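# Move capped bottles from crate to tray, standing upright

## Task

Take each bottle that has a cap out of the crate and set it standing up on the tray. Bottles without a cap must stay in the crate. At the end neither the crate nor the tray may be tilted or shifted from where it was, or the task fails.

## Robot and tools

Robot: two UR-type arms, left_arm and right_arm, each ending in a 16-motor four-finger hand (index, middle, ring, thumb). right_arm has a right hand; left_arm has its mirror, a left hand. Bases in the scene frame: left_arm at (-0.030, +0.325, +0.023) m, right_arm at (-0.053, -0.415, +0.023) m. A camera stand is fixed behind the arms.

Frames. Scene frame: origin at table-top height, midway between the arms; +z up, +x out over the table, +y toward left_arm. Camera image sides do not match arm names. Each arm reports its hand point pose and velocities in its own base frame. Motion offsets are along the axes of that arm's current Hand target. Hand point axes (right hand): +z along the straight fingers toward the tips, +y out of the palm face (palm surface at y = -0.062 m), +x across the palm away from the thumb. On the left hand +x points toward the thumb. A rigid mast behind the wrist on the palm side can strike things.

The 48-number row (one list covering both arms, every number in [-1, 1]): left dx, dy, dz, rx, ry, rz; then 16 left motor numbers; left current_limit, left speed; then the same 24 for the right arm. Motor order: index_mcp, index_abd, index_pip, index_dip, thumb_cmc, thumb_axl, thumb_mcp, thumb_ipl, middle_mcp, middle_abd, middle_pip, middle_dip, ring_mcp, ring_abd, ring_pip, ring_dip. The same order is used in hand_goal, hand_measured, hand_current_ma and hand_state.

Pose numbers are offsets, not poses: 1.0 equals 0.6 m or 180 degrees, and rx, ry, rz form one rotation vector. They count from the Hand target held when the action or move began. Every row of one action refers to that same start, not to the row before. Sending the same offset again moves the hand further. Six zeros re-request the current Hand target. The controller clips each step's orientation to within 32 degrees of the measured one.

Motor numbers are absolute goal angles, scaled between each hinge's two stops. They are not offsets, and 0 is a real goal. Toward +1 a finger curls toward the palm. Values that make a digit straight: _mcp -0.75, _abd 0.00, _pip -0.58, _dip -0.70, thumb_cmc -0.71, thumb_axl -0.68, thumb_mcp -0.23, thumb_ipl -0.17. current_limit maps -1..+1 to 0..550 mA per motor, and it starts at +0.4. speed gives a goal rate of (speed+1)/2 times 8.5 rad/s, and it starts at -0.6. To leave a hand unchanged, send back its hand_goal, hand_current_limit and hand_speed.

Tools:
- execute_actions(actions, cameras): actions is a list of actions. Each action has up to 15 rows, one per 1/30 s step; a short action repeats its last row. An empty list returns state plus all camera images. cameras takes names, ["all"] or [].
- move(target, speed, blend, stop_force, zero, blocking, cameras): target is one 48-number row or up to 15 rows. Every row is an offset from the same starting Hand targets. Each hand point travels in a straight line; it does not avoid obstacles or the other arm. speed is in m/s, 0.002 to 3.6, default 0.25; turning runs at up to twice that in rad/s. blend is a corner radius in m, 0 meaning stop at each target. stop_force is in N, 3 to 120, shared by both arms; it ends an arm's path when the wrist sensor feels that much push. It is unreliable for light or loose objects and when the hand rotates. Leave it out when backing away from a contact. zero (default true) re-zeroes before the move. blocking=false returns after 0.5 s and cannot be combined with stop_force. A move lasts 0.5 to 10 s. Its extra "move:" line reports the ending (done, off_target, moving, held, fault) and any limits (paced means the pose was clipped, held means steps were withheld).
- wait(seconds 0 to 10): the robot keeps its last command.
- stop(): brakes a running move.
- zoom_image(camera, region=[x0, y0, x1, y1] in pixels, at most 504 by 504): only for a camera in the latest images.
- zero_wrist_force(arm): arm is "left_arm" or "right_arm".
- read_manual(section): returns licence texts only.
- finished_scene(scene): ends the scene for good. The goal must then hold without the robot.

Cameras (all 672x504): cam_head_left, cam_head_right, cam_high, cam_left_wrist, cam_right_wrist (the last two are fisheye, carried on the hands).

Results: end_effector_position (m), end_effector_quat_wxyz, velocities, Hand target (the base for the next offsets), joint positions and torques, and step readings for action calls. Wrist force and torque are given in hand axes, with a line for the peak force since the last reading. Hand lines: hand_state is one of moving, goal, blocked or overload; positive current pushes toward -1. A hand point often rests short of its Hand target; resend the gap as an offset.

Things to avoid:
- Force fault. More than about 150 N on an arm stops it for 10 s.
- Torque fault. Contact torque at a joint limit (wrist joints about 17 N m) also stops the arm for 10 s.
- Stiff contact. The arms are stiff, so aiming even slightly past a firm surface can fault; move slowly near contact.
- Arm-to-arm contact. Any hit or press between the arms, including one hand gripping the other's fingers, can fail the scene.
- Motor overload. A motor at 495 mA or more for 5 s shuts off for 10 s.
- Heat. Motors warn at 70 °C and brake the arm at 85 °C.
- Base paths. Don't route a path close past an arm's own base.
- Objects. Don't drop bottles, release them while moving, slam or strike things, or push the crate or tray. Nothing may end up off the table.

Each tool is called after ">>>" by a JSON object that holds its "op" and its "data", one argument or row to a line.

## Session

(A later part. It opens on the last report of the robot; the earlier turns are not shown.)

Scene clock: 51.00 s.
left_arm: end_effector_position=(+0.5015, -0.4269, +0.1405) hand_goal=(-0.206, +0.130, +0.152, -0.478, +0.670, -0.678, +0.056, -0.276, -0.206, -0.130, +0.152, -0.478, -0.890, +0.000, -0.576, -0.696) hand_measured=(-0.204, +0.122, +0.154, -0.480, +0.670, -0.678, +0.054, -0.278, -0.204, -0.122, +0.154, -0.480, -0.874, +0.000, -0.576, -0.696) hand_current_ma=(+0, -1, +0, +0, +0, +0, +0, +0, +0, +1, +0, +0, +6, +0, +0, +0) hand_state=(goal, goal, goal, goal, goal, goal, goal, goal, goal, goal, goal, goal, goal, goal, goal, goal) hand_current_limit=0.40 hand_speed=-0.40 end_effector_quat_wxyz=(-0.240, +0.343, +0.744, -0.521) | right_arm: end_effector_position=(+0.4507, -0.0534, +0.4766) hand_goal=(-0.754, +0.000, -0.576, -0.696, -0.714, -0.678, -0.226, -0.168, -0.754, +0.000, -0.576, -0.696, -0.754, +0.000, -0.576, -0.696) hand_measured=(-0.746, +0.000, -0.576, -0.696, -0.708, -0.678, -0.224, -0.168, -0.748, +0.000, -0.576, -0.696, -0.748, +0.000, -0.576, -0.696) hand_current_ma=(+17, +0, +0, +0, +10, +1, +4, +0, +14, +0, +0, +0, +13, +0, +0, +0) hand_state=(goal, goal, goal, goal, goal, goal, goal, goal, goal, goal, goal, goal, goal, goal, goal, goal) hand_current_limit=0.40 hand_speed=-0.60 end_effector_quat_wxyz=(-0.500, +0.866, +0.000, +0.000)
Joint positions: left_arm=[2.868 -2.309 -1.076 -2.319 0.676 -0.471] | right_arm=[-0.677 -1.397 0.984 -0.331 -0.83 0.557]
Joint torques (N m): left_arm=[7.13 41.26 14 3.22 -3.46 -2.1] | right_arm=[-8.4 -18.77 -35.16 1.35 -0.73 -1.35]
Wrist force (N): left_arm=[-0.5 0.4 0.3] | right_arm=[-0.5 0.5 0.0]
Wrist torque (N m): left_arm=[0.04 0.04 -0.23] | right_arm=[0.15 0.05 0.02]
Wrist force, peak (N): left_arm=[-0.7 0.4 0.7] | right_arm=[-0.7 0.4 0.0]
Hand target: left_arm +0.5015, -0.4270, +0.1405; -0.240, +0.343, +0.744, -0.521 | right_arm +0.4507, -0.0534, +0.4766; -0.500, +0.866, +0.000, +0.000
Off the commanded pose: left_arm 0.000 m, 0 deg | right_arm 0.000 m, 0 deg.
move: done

>>> {"op": "move", "data": {
  "target": [0,0,0,0,0,0,0.04,0.13,0.153,-0.478,0.671,-0.678,0.056,-0.276,0.04,-0.13,0.153,-0.478,-0.89,0,-0.576,-0.696,0.2,-0.9, 0,0,0,0,0,0,-0.754,0,-0.576,-0.696,-0.714,-0.678,-0.226,-0.168,-0.754,0,-0.576,-0.696,-0.754,0,-0.576,-0.696,0.4,-0.6],
  "cameras": ["cam_head_left","cam_head_right","cam_left_wrist"]
}}

>>> {"op": "zoom_image", "data": {
  "camera": "cam_head_left",
  "region": [370, 150, 470, 250]
}}

>>> {"op": "zoom_image", "data": {
  "camera": "cam_left_wrist",
  "region": [0, 0, 336, 252]
}}

Scene clock: 52.23 s.
left_arm: end_effector_position=(+0.5015, -0.4270, +0.1405) hand_goal=(+0.040, +0.130, +0.152, -0.478, +0.670, -0.678, +0.056, -0.276, +0.040, -0.130, +0.152, -0.478, -0.890, +0.000, -0.576, -0.696) hand_measured=(+0.006, +0.124, +0.144, -0.480, +0.670, -0.678, +0.054, -0.278, -0.020, -0.118, +0.148, -0.480, -0.874, +0.000, -0.576, -0.696) hand_current_ma=(-24, -1, -1, +0, +0, +0, +0, +0, -68, +2, +0, +0, +6, +0, +0, +0) hand_state=(blocked, goal, goal, goal, goal, goal, goal, goal, blocked, goal, goal, goal, goal, goal, goal, goal) hand_current_limit=0.20 hand_speed=-0.90 end_effector_quat_wxyz=(-0.240, +0.343, +0.744, -0.521) | right_arm: end_effector_position=(+0.4507, -0.0534, +0.4766) hand_goal=(-0.754, +0.000, -0.576, -0.696, -0.714, -0.678, -0.226, -0.168, -0.754, +0.000, -0.576, -0.696, -0.754, +0.000, -0.576, -0.696) hand_measured=(-0.746, +0.000, -0.576, -0.696, -0.708, -0.678, -0.224, -0.168, -0.748, +0.000, -0.576, -0.696, -0.748, +0.000, -0.576, -0.696) hand_current_ma=(+17, +0, +0, +0, +10, +1, +4, +0, +14, +0, +0, +0, +13, +0, +0, +0) hand_state=(goal, goal, goal, goal, goal, goal, goal, goal, goal, goal, goal, goal, goal, goal, goal, goal) hand_current_limit=0.40 hand_speed=-0.60 end_effector_quat_wxyz=(-0.500, +0.866, +0.000, +0.000)
Joint positions: left_arm=[2.868 -2.309 -1.076 -2.319 0.676 -0.471] | right_arm=[-0.677 -1.397 0.984 -0.331 -0.83 0.557]
Joint torques (N m): left_arm=[1.96 41.48 14.54 3.61 -2.19 -1.98] | right_arm=[-8.66 -19.21 -34.12 1.14 -0.83 -1.2]
Wrist force (N): left_arm=[-1.6 -2.3 2.7] | right_arm=[-0.5 0.3 0.0]
Wrist torque (N m): left_arm=[0.13 0.06 -0.16] | right_arm=[0.13 0.06 0.01]
Wrist force, peak (N): left_arm=[-1.6 -2.6 2.9] | right_arm=[-0.7 0.4 -0.2]
Hand target: left_arm +0.5015, -0.4270, +0.1405; -0.240, +0.343, +0.744, -0.521 | right_arm +0.4507, -0.0534, +0.4766; -0.500, +0.866, +0.000, +0.000
Off the commanded pose: left_arm 0.000 m, 0 deg | right_arm 0.000 m, 0 deg.
move: done
Images, in order (width x height): cam_head_left 672x504, cam_head_right 672x504, cam_left_wrist 672x504.

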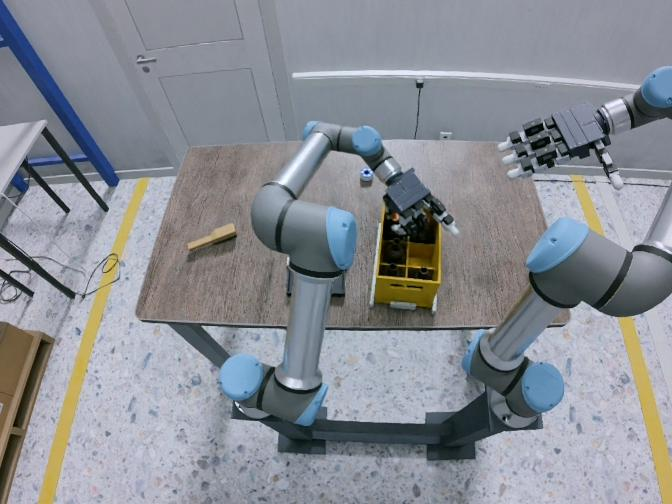

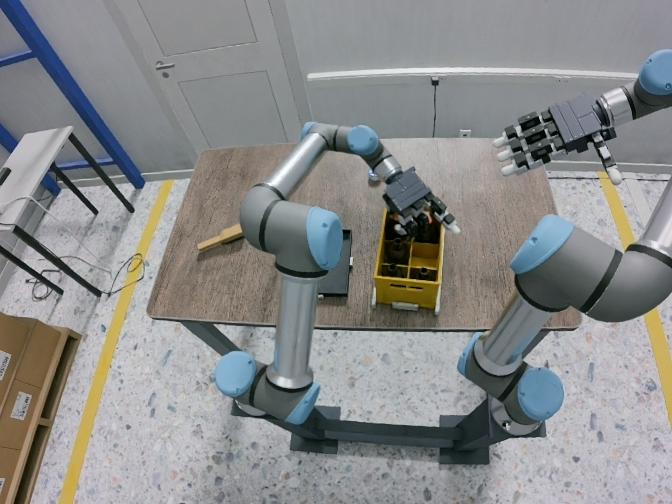

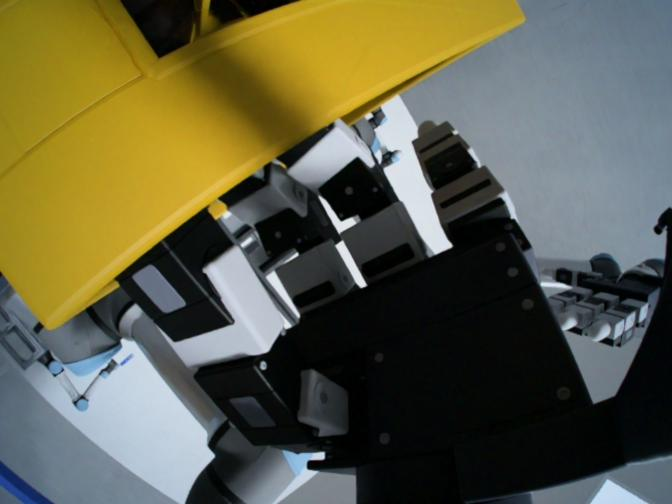

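Scaled by 5.040 from the camera's 672x504 image, which has a finer 960x720 frame.

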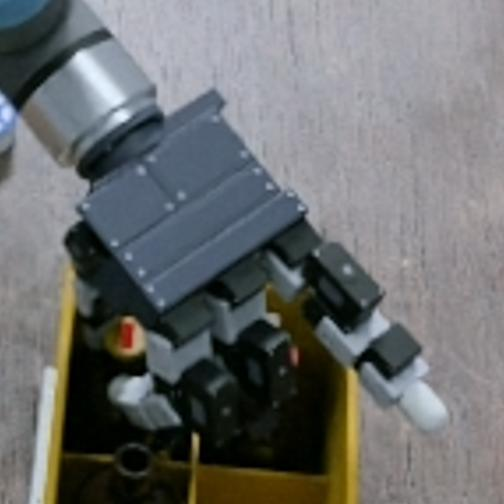

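Scaled by 1.500 from the camera's 672x504 image, which has a finer 960x720 frame.

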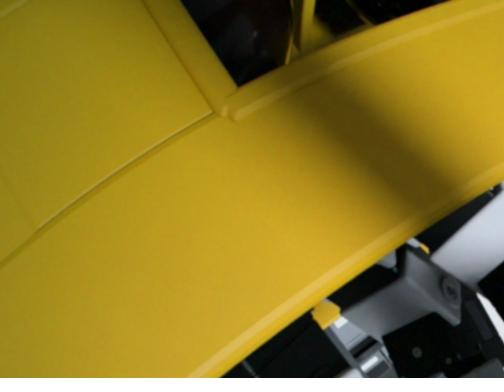

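>>> {"op": "move", "data": {
  "target": [0,0,0,0,0,0,0.04,0.13,0.153,-0.478,0.671,-0.678,-0.03,0.265,0.04,-0.13,0.153,-0.478,-0.89,0,-0.576,-0.696,0.3,-0.9, 0,0,0,0,0,0,-0.754,0,-0.576,-0.696,-0.714,-0.678,-0.226,-0.168,-0.754,0,-0.576,-0.696,-0.754,0,-0.576,-0.696,0.4,-0.6],
  "cameras": ["cam_head_left","cam_head_right"]
}}

>>> {"op": "zoom_image", "data": {
  "camera": "cam_head_left",
  "region": [370, 150, 470, 250]
}}

>>> {"op": "zoom_image", "data": {
  "camera": "cam_head_right",
  "region": [370, 150, 470, 250]
}}

Scene clock: 54.93 s.
left_arm: end_effector_position=(+0.5015, -0.4270, +0.1405) hand_goal=(+0.040, +0.130, +0.152, -0.478, +0.670, -0.678, -0.030, +0.264, +0.040, -0.130, +0.152, -0.478, -0.890, +0.000, -0.576, -0.696) hand_measured=(+0.000, +0.114, +0.136, -0.480, +0.706, -0.676, -0.114, +0.136, -0.018, -0.122, +0.140, -0.480, -0.874, +0.000, -0.576, -0.696) hand_current_ma=(-31, -3, -4, +0, +24, +0, -188, -356, -64, +1, -3, +0, +6, +0, +0, +0) hand_state=(blocked, goal, goal, goal, blocked, goal, blocked, blocked, blocked, goal, goal, goal, goal, goal, goal, goal) hand_current_limit=0.30 hand_speed=-0.90 end_effector_quat_wxyz=(-0.240, +0.343, +0.744, -0.521) | right_arm: end_effector_position=(+0.4507, -0.0534, +0.4766) hand_goal=(-0.754, +0.000, -0.576, -0.696, -0.714, -0.678, -0.226, -0.168, -0.754, +0.000, -0.576, -0.696, -0.754, +0.000, -0.576, -0.696) hand_measured=(-0.746, +0.000, -0.576, -0.696, -0.708, -0.678, -0.224, -0.168, -0.748, +0.000, -0.576, -0.696, -0.748, +0.000, -0.576, -0.696) hand_current_ma=(+17, +0, +0, +0, +10, +1, +4, +0, +14, +0, +0, +0, +13, +0, +0, +0) hand_state=(goal, goal, goal, goal, goal, goal, goal, goal, goal, goal, goal, goal, goal, goal, goal, goal) hand_current_limit=0.40 hand_speed=-0.60 end_effector_quat_wxyz=(-0.500, +0.866, +0.000, +0.000)
Joint positions: left_arm=[2.868 -2.309 -1.076 -2.319 0.676 -0.471] | right_arm=[-0.677 -1.397 0.984 -0.331 -0.83 0.557]
Joint torques (N m): left_arm=[-4.62 42.14 13.73 3.43 2.31 -1.9] | right_arm=[-9 -19.25 -34.87 1.39 -0.52 -1.17]
Wrist force (N): left_arm=[-2.6 -5.0 2.8] | right_arm=[-0.2 0.3 0.2]
Wrist torque (N m): left_arm=[-0.01 0.21 -0.20] | right_arm=[0.12 0.01 0.04]
Wrist force, peak (N): left_arm=[-2.8 -4.7 3.8] | right_arm=[-0.5 0.3 -0.5]
Hand target: left_arm +0.5015, -0.4270, +0.1405; -0.240, +0.343, +0.744, -0.521 | right_arm +0.4507, -0.0534, +0.4766; -0.500, +0.866, +0.000, +0.000
Off the commanded pose: left_arm 0.000 m, 0 deg | right_arm 0.000 m, 0 deg.
move: done
Images, in order (width x height): cam_head_left 672x504, cam_head_right 672x504.

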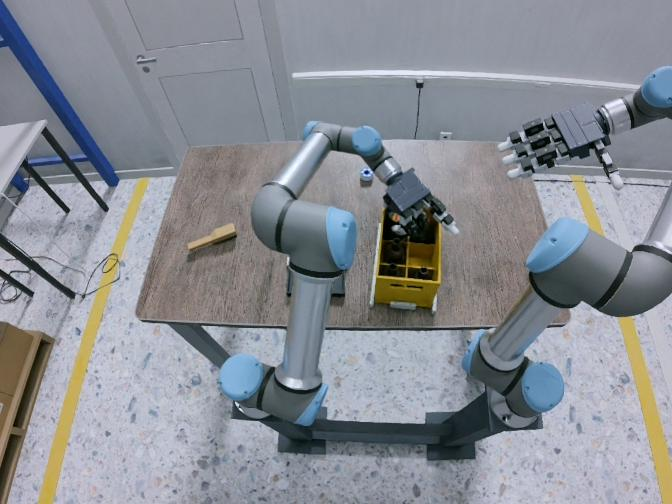

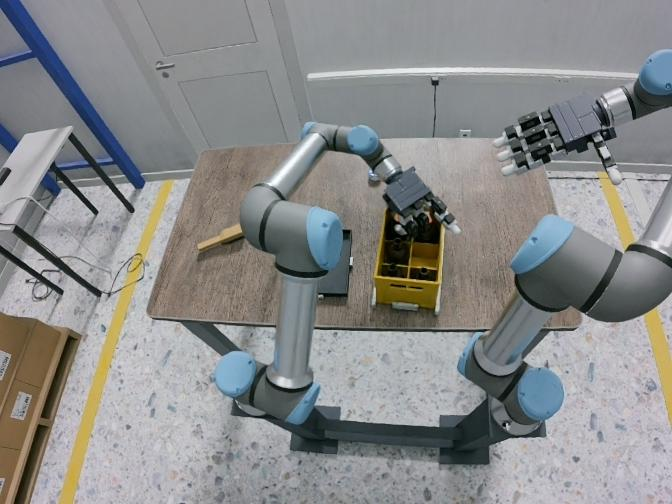

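Scaled by 5.040 from the camera's 672x504 image, which has a finer 960x720 frame.

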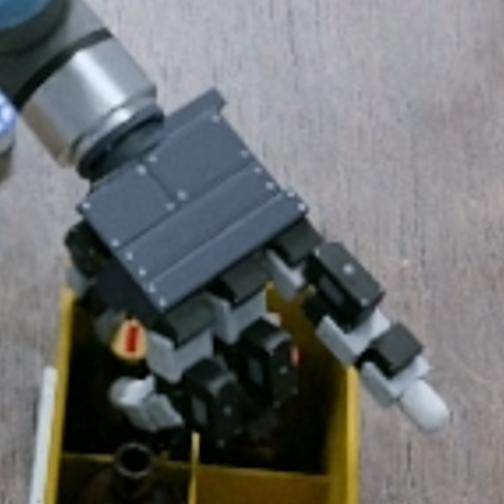

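Scaled by 5.040 from the camera's 672x504 image, which has a finer 960x720 frame.

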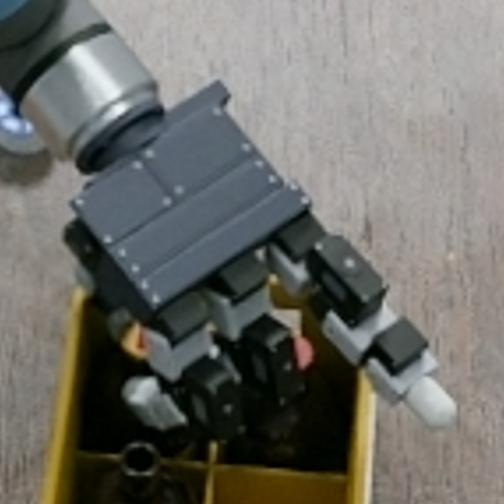

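>>> {"op": "move", "data": {
  "target": [0,-0.0313,-0.0114,0,0,0,0.04,0.13,0.153,-0.478,0.671,-0.678,-0.03,0.265,0.04,-0.13,0.153,-0.478,-0.89,0,-0.576,-0.696,0.3,-0.9, 0,0,0,0,0,0,-0.754,0,-0.576,-0.696,-0.714,-0.678,-0.226,-0.168,-0.754,0,-0.576,-0.696,-0.754,0,-0.576,-0.696,0.4,-0.6],
  "speed": 0.02,
  "cameras": ["cam_head_left","cam_head_right","cam_left_wrist"]
}}

>>> {"op": "zoom_image", "data": {
  "camera": "cam_head_left",
  "region": [370, 150, 470, 250]
}}

>>> {"op": "zoom_image", "data": {
  "camera": "cam_head_right",
  "region": [370, 150, 470, 250]
}}

>>> {"op": "zoom_image", "data": {
  "camera": "cam_left_wrist",
  "region": [0, 0, 336, 252]
}}

Scene clock: 56.83 s.
left_arm: end_effector_position=(+0.5015, -0.4269, +0.1603) hand_goal=(+0.040, +0.130, +0.152, -0.478, +0.670, -0.678, -0.030, +0.264, +0.040, -0.130, +0.152, -0.478, -0.890, +0.000, -0.576, -0.696) hand_measured=(-0.016, +0.092, +0.102, -0.500, +0.684, -0.674, -0.114, +0.196, -0.014, -0.112, +0.126, -0.488, -0.874, +0.000, -0.576, -0.696) hand_current_ma=(-61, -20, -42, -9, +4, +1, -192, -137, -57, +5, -12, -2, +6, +0, +0, +0) hand_state=(blocked, blocked, blocked, blocked, goal, goal, blocked, blocked, blocked, goal, blocked, goal, goal, goal, goal, goal) hand_current_limit=0.30 hand_speed=-0.90 end_effector_quat_wxyz=(-0.240, +0.343, +0.744, -0.521) | right_arm: end_effector_position=(+0.4507, -0.0534, +0.4766) hand_goal=(-0.754, +0.000, -0.576, -0.696, -0.714, -0.678, -0.226, -0.168, -0.754, +0.000, -0.576, -0.696, -0.754, +0.000, -0.576, -0.696) hand_measured=(-0.746, +0.000, -0.576, -0.696, -0.708, -0.678, -0.224, -0.168, -0.748, +0.000, -0.576, -0.696, -0.748, +0.000, -0.576, -0.696) hand_current_ma=(+17, +0, +0, +0, +10, +1, +4, +0, +14, +0, +0, +0, +13, +0, +0, +0) hand_state=(goal, goal, goal, goal, goal, goal, goal, goal, goal, goal, goal, goal, goal, goal, goal, goal) hand_current_limit=0.40 hand_speed=-0.60 end_effector_quat_wxyz=(-0.500, +0.866, +0.000, +0.000)
Joint positions: left_arm=[2.868 -2.297 -1.045 -2.362 0.676 -0.471] | right_arm=[-0.677 -1.397 0.984 -0.331 -0.83 0.557]
Joint torques (N m): left_arm=[-4.5 64.77 27.88 -2.35 -2.83 -0.12] | right_arm=[-10.03 -19.58 -34.67 1.23 -0.91 -1.34]
Wrist force (N): left_arm=[-0.6 6.2 2.6] | right_arm=[-0.6 0.4 -0.3]
Wrist torque (N m): left_arm=[0.40 0.05 -0.23] | right_arm=[0.17 0.07 0.00]
Wrist force, peak (N): left_arm=[-0.8 6.5 2.4] | right_arm=[-0.6 0.4 -0.3]
Hand target: left_arm +0.5015, -0.4270, +0.1604; -0.240, +0.343, +0.744, -0.521 | right_arm +0.4507, -0.0534, +0.4766; -0.500, +0.866, +0.000, +0.000
Off the commanded pose: left_arm 0.000 m, 0 deg | right_arm 0.000 m, 0 deg.
move: done
Images, in order (width x height): cam_head_left 672x504, cam_head_right 672x504, cam_left_wrist 672x504.

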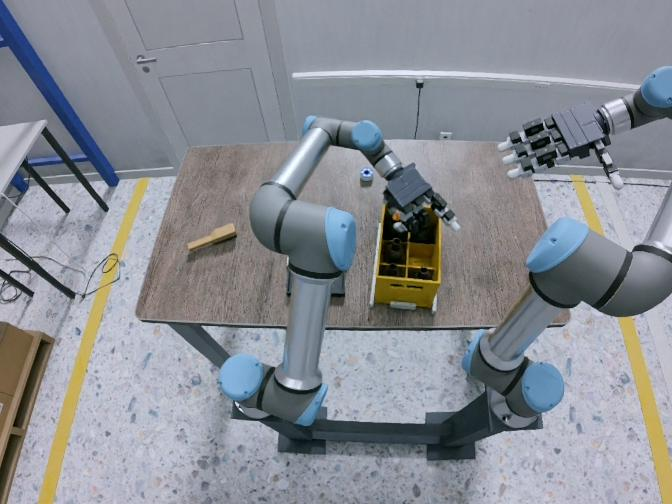

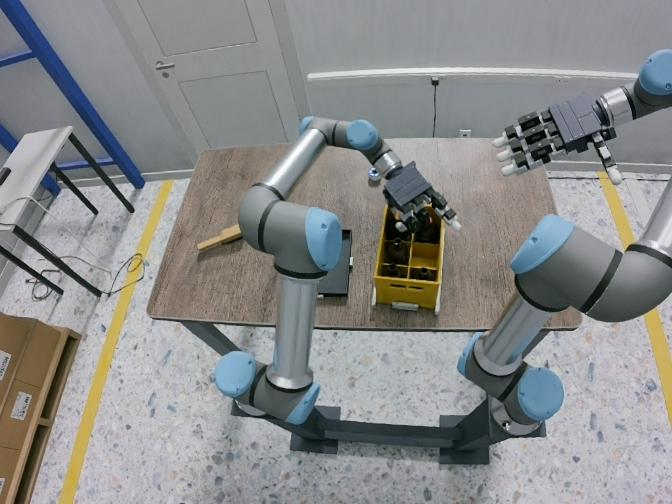

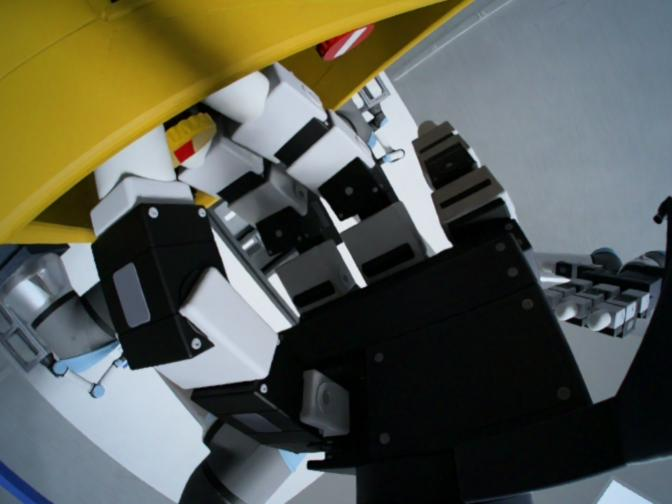

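Scaled by 5.040 from the camera's 672x504 image, which has a finer 960x720 frame.

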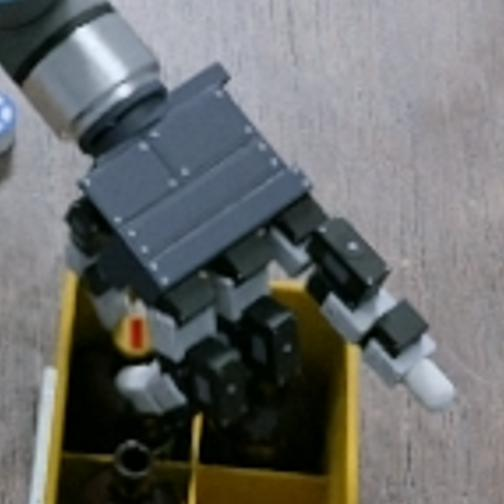

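Scaled by 5.040 from the camera's 672x504 image, which has a finer 960x720 frame.

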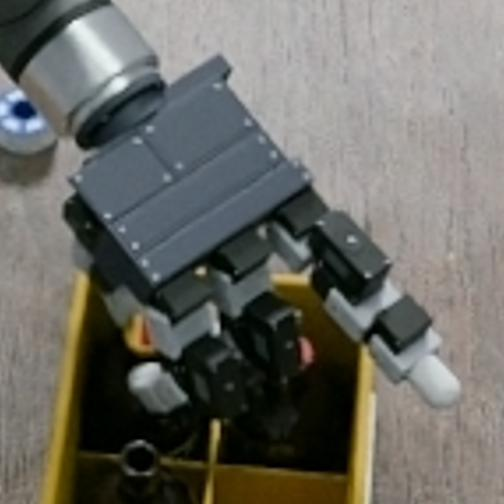

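Scaled by 1.500 from the camera's 672x504 image, which has a finer 960x720 frame.

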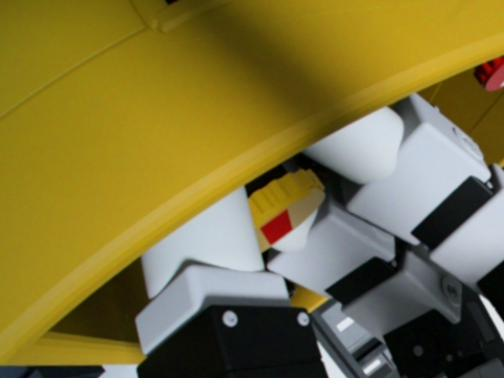

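>>> {"op": "move", "data": {
  "target": [0,0,0,0,0,0,0.07,0.13,0.2,-0.44,0.671,-0.678,0.03,0.38,0.07,-0.13,0.2,-0.44,-0.89,0,-0.576,-0.696,0.5,-0.9, 0,0,0,0,0,0,-0.754,0,-0.576,-0.696,-0.714,-0.678,-0.226,-0.168,-0.754,0,-0.576,-0.696,-0.754,0,-0.576,-0.696,0.4,-0.6],
  "cameras": ["cam_head_left","cam_left_wrist"]
}}

>>> {"op": "zoom_image", "data": {
  "camera": "cam_left_wrist",
  "region": [0, 0, 336, 252]
}}

Scene clock: 57.93 s.
left_arm: end_effector_position=(+0.5015, -0.4270, +0.1605) hand_goal=(+0.070, +0.130, +0.200, -0.440, +0.670, -0.678, +0.030, +0.380, +0.070, -0.130, +0.200, -0.440, -0.890, +0.000, -0.576, -0.696) hand_measured=(-0.016, +0.092, +0.102, -0.492, +0.684, -0.674, -0.114, +0.210, -0.014, -0.110, +0.132, -0.472, -0.874, +0.000, -0.576, -0.696) hand_current_ma=(-137, -20, -152, -48, +4, +1, -413, -413, -129, +5, -79, -19, +6, +0, +0, +0) hand_state=(blocked, blocked, blocked, blocked, goal, goal, blocked, blocked, blocked, goal, blocked, blocked, goal, goal, goal, goal) hand_current_limit=0.50 hand_speed=-0.90 end_effector_quat_wxyz=(-0.240, +0.343, +0.744, -0.521) | right_arm: end_effector_position=(+0.4507, -0.0534, +0.4766) hand_goal=(-0.754, +0.000, -0.576, -0.696, -0.714, -0.678, -0.226, -0.168, -0.754, +0.000, -0.576, -0.696, -0.754, +0.000, -0.576, -0.696) hand_measured=(-0.746, +0.000, -0.576, -0.696, -0.708, -0.678, -0.224, -0.168, -0.748, +0.000, -0.576, -0.696, -0.748, +0.000, -0.576, -0.696) hand_current_ma=(+17, +0, +0, +0, +10, +1, +4, +0, +14, +0, +0, +0, +13, +0, +0, +0) hand_state=(goal, goal, goal, goal, goal, goal, goal, goal, goal, goal, goal, goal, goal, goal, goal, goal) hand_current_limit=0.40 hand_speed=-0.60 end_effector_quat_wxyz=(-0.500, +0.866, +0.000, +0.000)
Joint positions: left_arm=[2.868 -2.297 -1.045 -2.363 0.676 -0.471] | right_arm=[-0.677 -1.397 0.984 -0.331 -0.83 0.557]
Joint torques (N m): left_arm=[-3.89 64.28 28.6 -2.18 -4.09 1.62] | right_arm=[-8.76 -18.92 -35.16 1.35 -0.72 -1.19]
Wrist force (N): left_arm=[-0.5 6.0 3.2] | right_arm=[-0.4 0.1 0.1]
Wrist torque (N m): left_arm=[0.46 0.05 -0.23] | right_arm=[0.10 0.04 0.02]
Wrist force, peak (N): left_arm=[-0.5 6.3 3.1] | right_arm=[-0.7 0.5 -0.2]
Hand target: left_arm +0.5015, -0.4270, +0.1604; -0.240, +0.343, +0.744, -0.521 | right_arm +0.4507, -0.0534, +0.4766; -0.500, +0.866, +0.000, +0.000
Off the commanded pose: left_arm 0.000 m, 0 deg | right_arm 0.000 m, 0 deg.
move: done
Images, in order (width x height): cam_head_left 672x504, cam_left_wrist 672x504.

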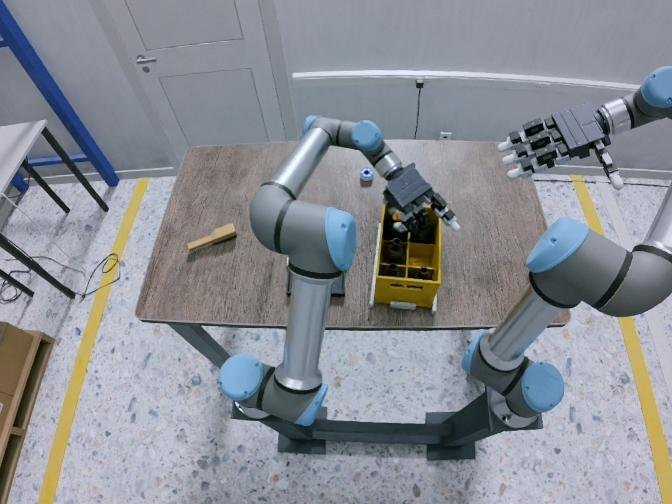

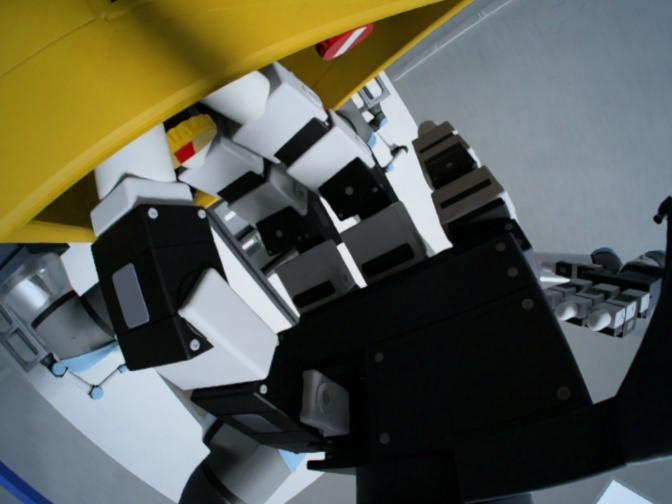

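Scaled by 1.500 from the camera's 672x504 image, which has a finer 960x720 frame.

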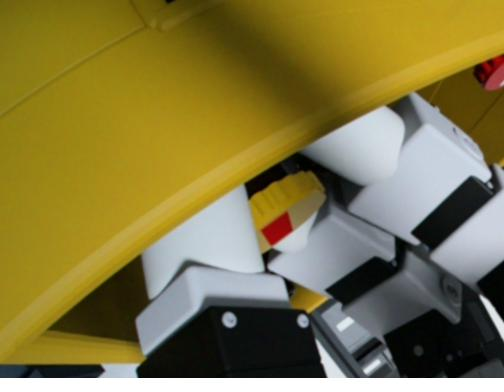

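>>> {"op": "move", "data": {
  "target": [0,-0.0783,-0.0285,0,0,0,0.07,0.13,0.2,-0.44,0.671,-0.678,0.03,0.38,0.07,-0.13,0.2,-0.44,-0.89,0,-0.576,-0.696,0.5,-0.9, 0,0,0,0,0,0,-0.754,0,-0.576,-0.696,-0.714,-0.678,-0.226,-0.168,-0.754,0,-0.576,-0.696,-0.754,0,-0.576,-0.696,0.4,-0.6],
  "speed": 0.04,
  "cameras": ["cam_head_left","cam_head_right","cam_left_wrist"]
}}

>>> {"op": "zoom_image", "data": {
  "camera": "cam_left_wrist",
  "region": [0, 0, 336, 252]
}}

>>> {"op": "zoom_image", "data": {
  "camera": "cam_head_left",
  "region": [370, 150, 470, 250]
}}

Scene clock: 59.93 s.
left_arm: end_effector_position=(+0.5015, -0.4270, +0.2103) hand_goal=(+0.070, +0.130, +0.200, -0.440, +0.670, -0.678, +0.030, +0.380, +0.070, -0.130, +0.200, -0.440, -0.890, +0.000, -0.576, -0.696) hand_measured=(-0.016, +0.092, +0.102, -0.492, +0.684, -0.674, -0.114, +0.210, -0.014, -0.110, +0.132, -0.472, -0.874, +0.000, -0.576, -0.696) hand_current_ma=(-137, -20, -152, -48, +3, +0, -412, -413, -129, +5, -79, -19, +6, +0, +0, +0) hand_state=(blocked, blocked, blocked, blocked, goal, goal, blocked, blocked, blocked, goal, blocked, blocked, goal, goal, goal, goal) hand_current_limit=0.50 hand_speed=-0.90 end_effector_quat_wxyz=(-0.240, +0.343, +0.744, -0.521) end_effector_velocity=(+0.000, +0.000, +0.001) end_effector_angular_velocity=(+0.000, +0.001, +0.000) | right_arm: end_effector_position=(+0.4507, -0.0534, +0.4766) hand_goal=(-0.754, +0.000, -0.576, -0.696, -0.714, -0.678, -0.226, -0.168, -0.754, +0.000, -0.576, -0.696, -0.754, +0.000, -0.576, -0.696) hand_measured=(-0.746, +0.000, -0.576, -0.696, -0.708, -0.678, -0.224, -0.168, -0.748, +0.000, -0.576, -0.696, -0.748, +0.000, -0.576, -0.696) hand_current_ma=(+17, +0, +0, +0, +10, +1, +4, +0, +14, +0, +0, +0, +13, +0, +0, +0) hand_state=(goal, goal, goal, goal, goal, goal, goal, goal, goal, goal, goal, goal, goal, goal, goal, goal) hand_current_limit=0.40 hand_speed=-0.60 end_effector_quat_wxyz=(-0.500, +0.866, +0.000, +0.000)
Joint positions: left_arm=[2.868 -2.277 -0.951 -2.477 0.676 -0.471] | right_arm=[-0.677 -1.397 0.984 -0.331 -0.83 0.557]
Joint velocities: left_arm=[0 -0.001 0.003 -0.005 0 0.001] | right_arm=[within noise]
Joint torques (N m): left_arm=[-6.01 64.78 28.61 -2.36 -1.38 1.6] | right_arm=[-8.93 -19.38 -33.73 1.04 -0.63 -1.03]
Wrist force (N): left_arm=[-0.4 6.3 3.2] | right_arm=[-0.3 0.3 -0.2]
Wrist torque (N m): left_arm=[0.51 0.03 -0.25] | right_arm=[0.14 0.04 0.03]
Wrist force, peak (N): left_arm=[-0.3 6.6 3.3] | right_arm=[-0.6 0.4 -0.2]
Hand target: left_arm +0.5015, -0.4270, +0.2104; -0.240, +0.343, +0.744, -0.521 | right_arm +0.4507, -0.0534, +0.4766; -0.500, +0.866, +0.000, +0.000
Off the commanded pose: left_arm 0.000 m, 0 deg | right_arm 0.000 m, 0 deg.
move: done
Images, in order (width x height): cam_head_left 672x504, cam_head_right 672x504, cam_left_wrist 672x504.

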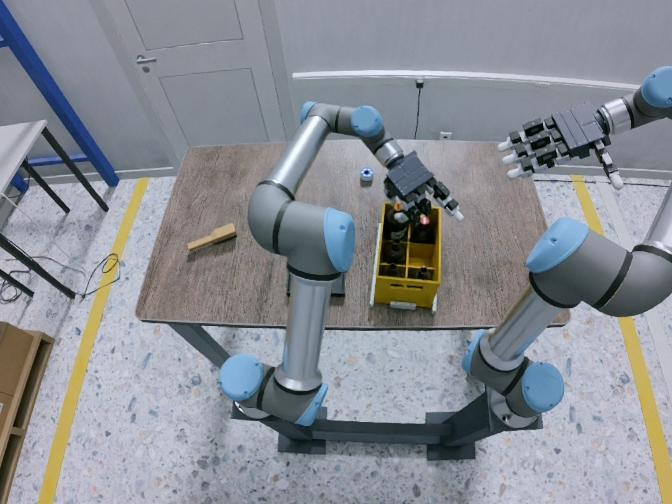

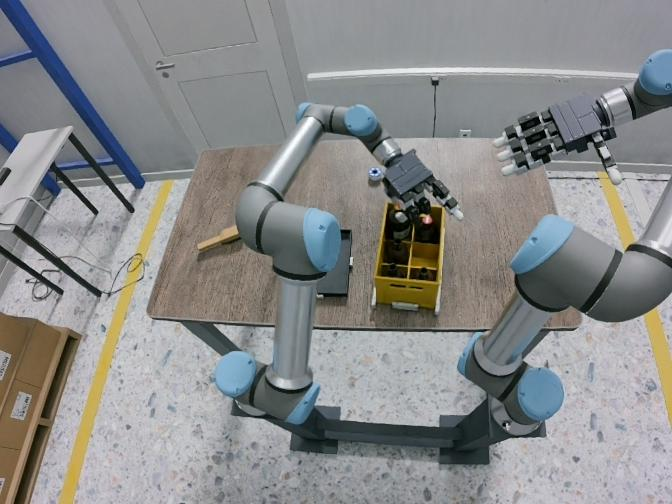

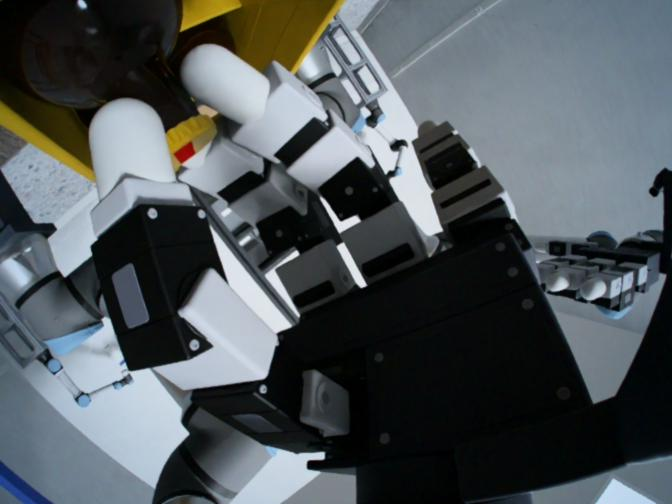

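Scaled by 1.500 from the camera's 672x504 image, which has a finer 960x720 frame.

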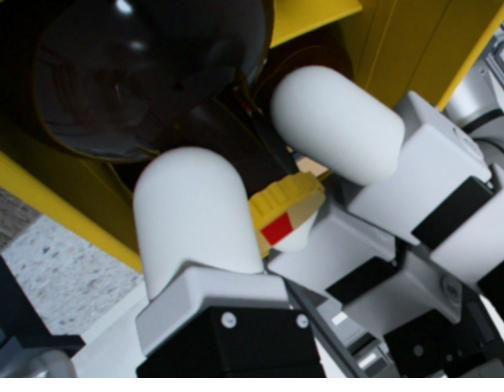

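Scaled by 5.040 from the camera's 672x504 image, which has a finer 960x720 frame.

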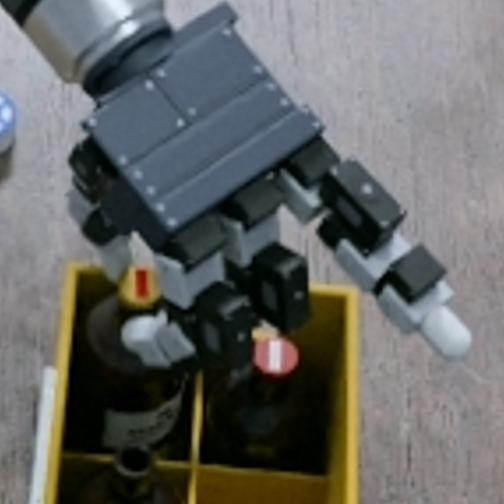

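>>> {"op": "move", "data": {
  "target": [0,-0.1958,-0.0713,0,0,0,0.07,0.13,0.2,-0.44,0.671,-0.678,0.03,0.38,0.07,-0.13,0.2,-0.44,-0.89,0,-0.576,-0.696,0.5,-0.9, 0,0,0,0,0,0,-0.754,0,-0.576,-0.696,-0.714,-0.678,-0.226,-0.168,-0.754,0,-0.576,-0.696,-0.754,0,-0.576,-0.696,0.4,-0.6],
  "speed": 0.08,
  "cameras": ["cam_head_left","cam_head_right","cam_high","cam_left_wrist","cam_right_wrist"]
}}

>>> {"op": "zoom_image", "data": {
  "camera": "cam_head_left",
  "region": [360, 110, 480, 230]
}}

>>> {"op": "zoom_image", "data": {
  "camera": "cam_high",
  "region": [230, 60, 410, 240]
}}

Scene clock: 62.53 s.
left_arm: end_effector_position=(+0.5015, -0.4269, +0.3354) hand_goal=(+0.070, +0.130, +0.200, -0.440, +0.670, -0.678, +0.030, +0.380, +0.070, -0.130, +0.200, -0.440, -0.890, +0.000, -0.576, -0.696) hand_measured=(-0.022, +0.086, +0.102, -0.492, +0.684, -0.674, -0.114, +0.248, -0.014, -0.104, +0.132, -0.472, -0.874, +0.000, -0.576, -0.696) hand_current_ma=(-153, -27, -152, -47, +3, +0, -412, -412, -129, +10, -79, -19, +6, +0, +0, +0) hand_state=(blocked, blocked, blocked, blocked, goal, goal, blocked, blocked, blocked, blocked, blocked, blocked, goal, goal, goal, goal) hand_current_limit=0.50 hand_speed=-0.90 end_effector_quat_wxyz=(-0.240, +0.343, +0.744, -0.521) | right_arm: end_effector_position=(+0.4507, -0.0534, +0.4766) hand_goal=(-0.754, +0.000, -0.576, -0.696, -0.714, -0.678, -0.226, -0.168, -0.754, +0.000, -0.576, -0.696, -0.754, +0.000, -0.576, -0.696) hand_measured=(-0.746, +0.000, -0.576, -0.696, -0.708, -0.678, -0.224, -0.168, -0.748, +0.000, -0.576, -0.696, -0.748, +0.000, -0.576, -0.696) hand_current_ma=(+17, +0, +0, +0, +10, +1, +4, +0, +14, +0, +0, +0, +13, +0, +0, +0) hand_state=(goal, goal, goal, goal, goal, goal, goal, goal, goal, goal, goal, goal, goal, goal, goal, goal) hand_current_limit=0.40 hand_speed=-0.60 end_effector_quat_wxyz=(-0.500, +0.866, +0.000, +0.000)
Joint positions: left_arm=[2.868 -2.314 -0.564 -2.826 0.676 -0.471] | right_arm=[-0.677 -1.397 0.984 -0.331 -0.83 0.557]
Joint torques (N m): left_arm=[-8.1 45.12 29.99 -2.57 1.64 1.61] | right_arm=[-8.68 -20.31 -32.34 1.23 -0.82 -1.09]
Wrist force (N): left_arm=[-0.5 6.3 2.4] | right_arm=[-0.5 0.3 0.2]
Wrist torque (N m): left_arm=[0.41 0.04 -0.25] | right_arm=[0.11 0.04 0.02]
Wrist force, peak (N): left_arm=[-0.8 7.1 3.5] | right_arm=[-0.8 0.0 0.1]
Hand target: left_arm +0.5014, -0.4269, +0.3355; -0.240, +0.343, +0.744, -0.521 | right_arm +0.4507, -0.0534, +0.4766; -0.500, +0.866, +0.000, +0.000
Off the commanded pose: left_arm 0.000 m, 0 deg | right_arm 0.000 m, 0 deg.
move: done

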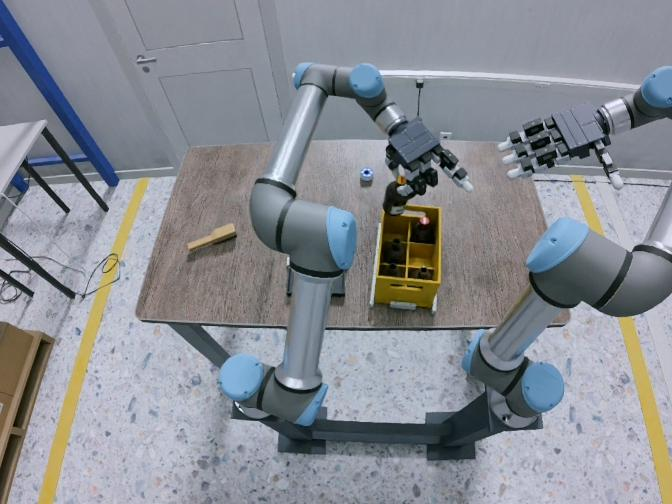

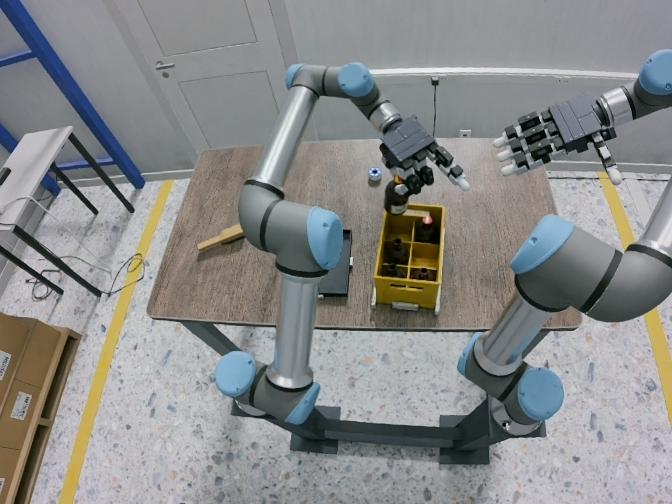

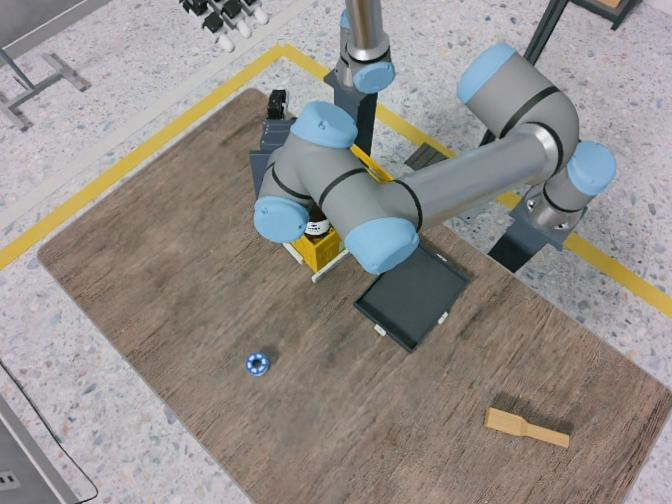

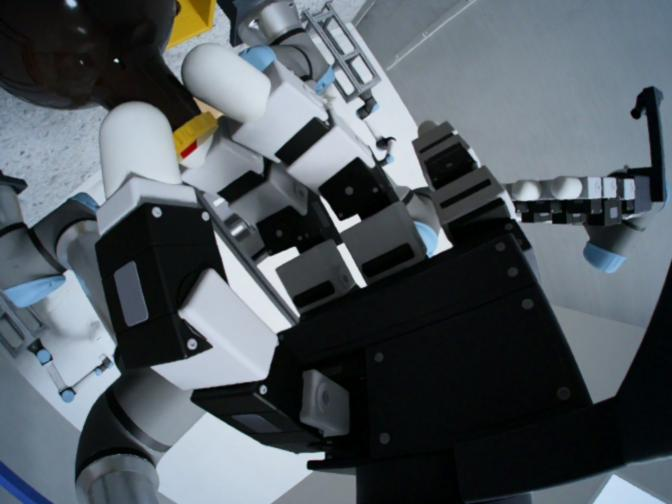

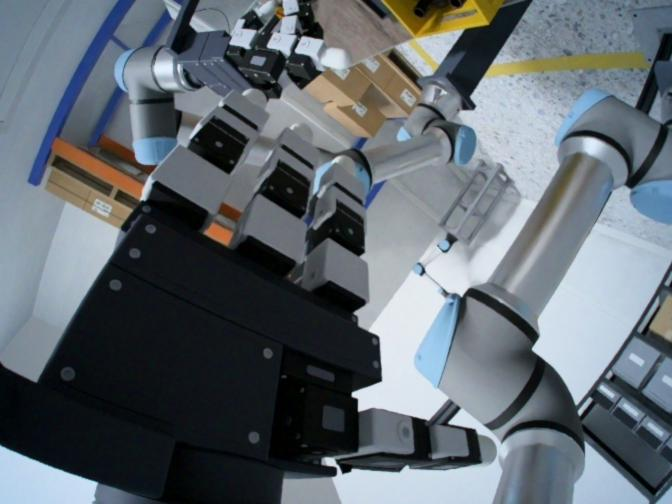

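Scaled by 4.200 from the camera's 672x504 image, which has a finer 960x720 frame.

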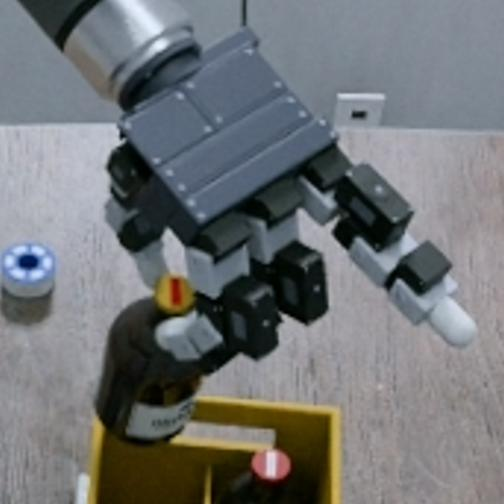

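Scaled by 2.800 from the camera's 672x504 image, which has a finer 960x720 frame.

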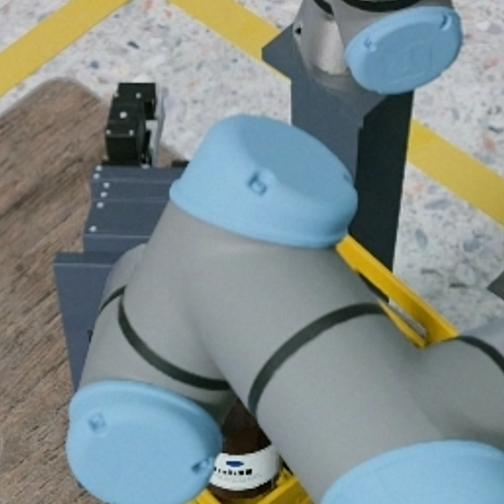

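>>> {"op": "zoom_image", "data": {
  "camera": "cam_head_right",
  "region": [360, 110, 480, 230]
}}

>>> {"op": "zoom_image", "data": {
  "camera": "cam_left_wrist",
  "region": [0, 0, 336, 252]
}}

Scaled by 4.200 from the camera's 672x504 image, which has a finer 960x720 frame.

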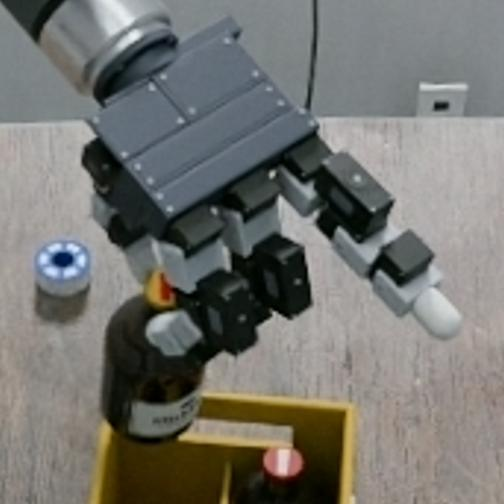

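Scaled by 1.500 from the camera's 672x504 image, which has a finer 960x720 frame.

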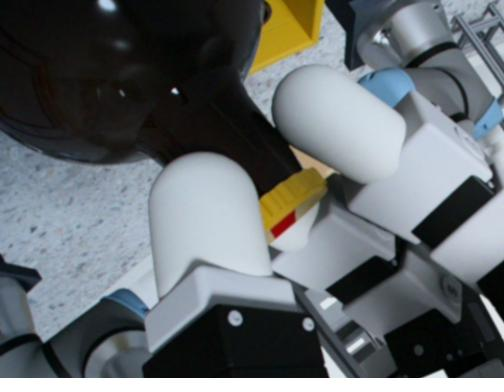

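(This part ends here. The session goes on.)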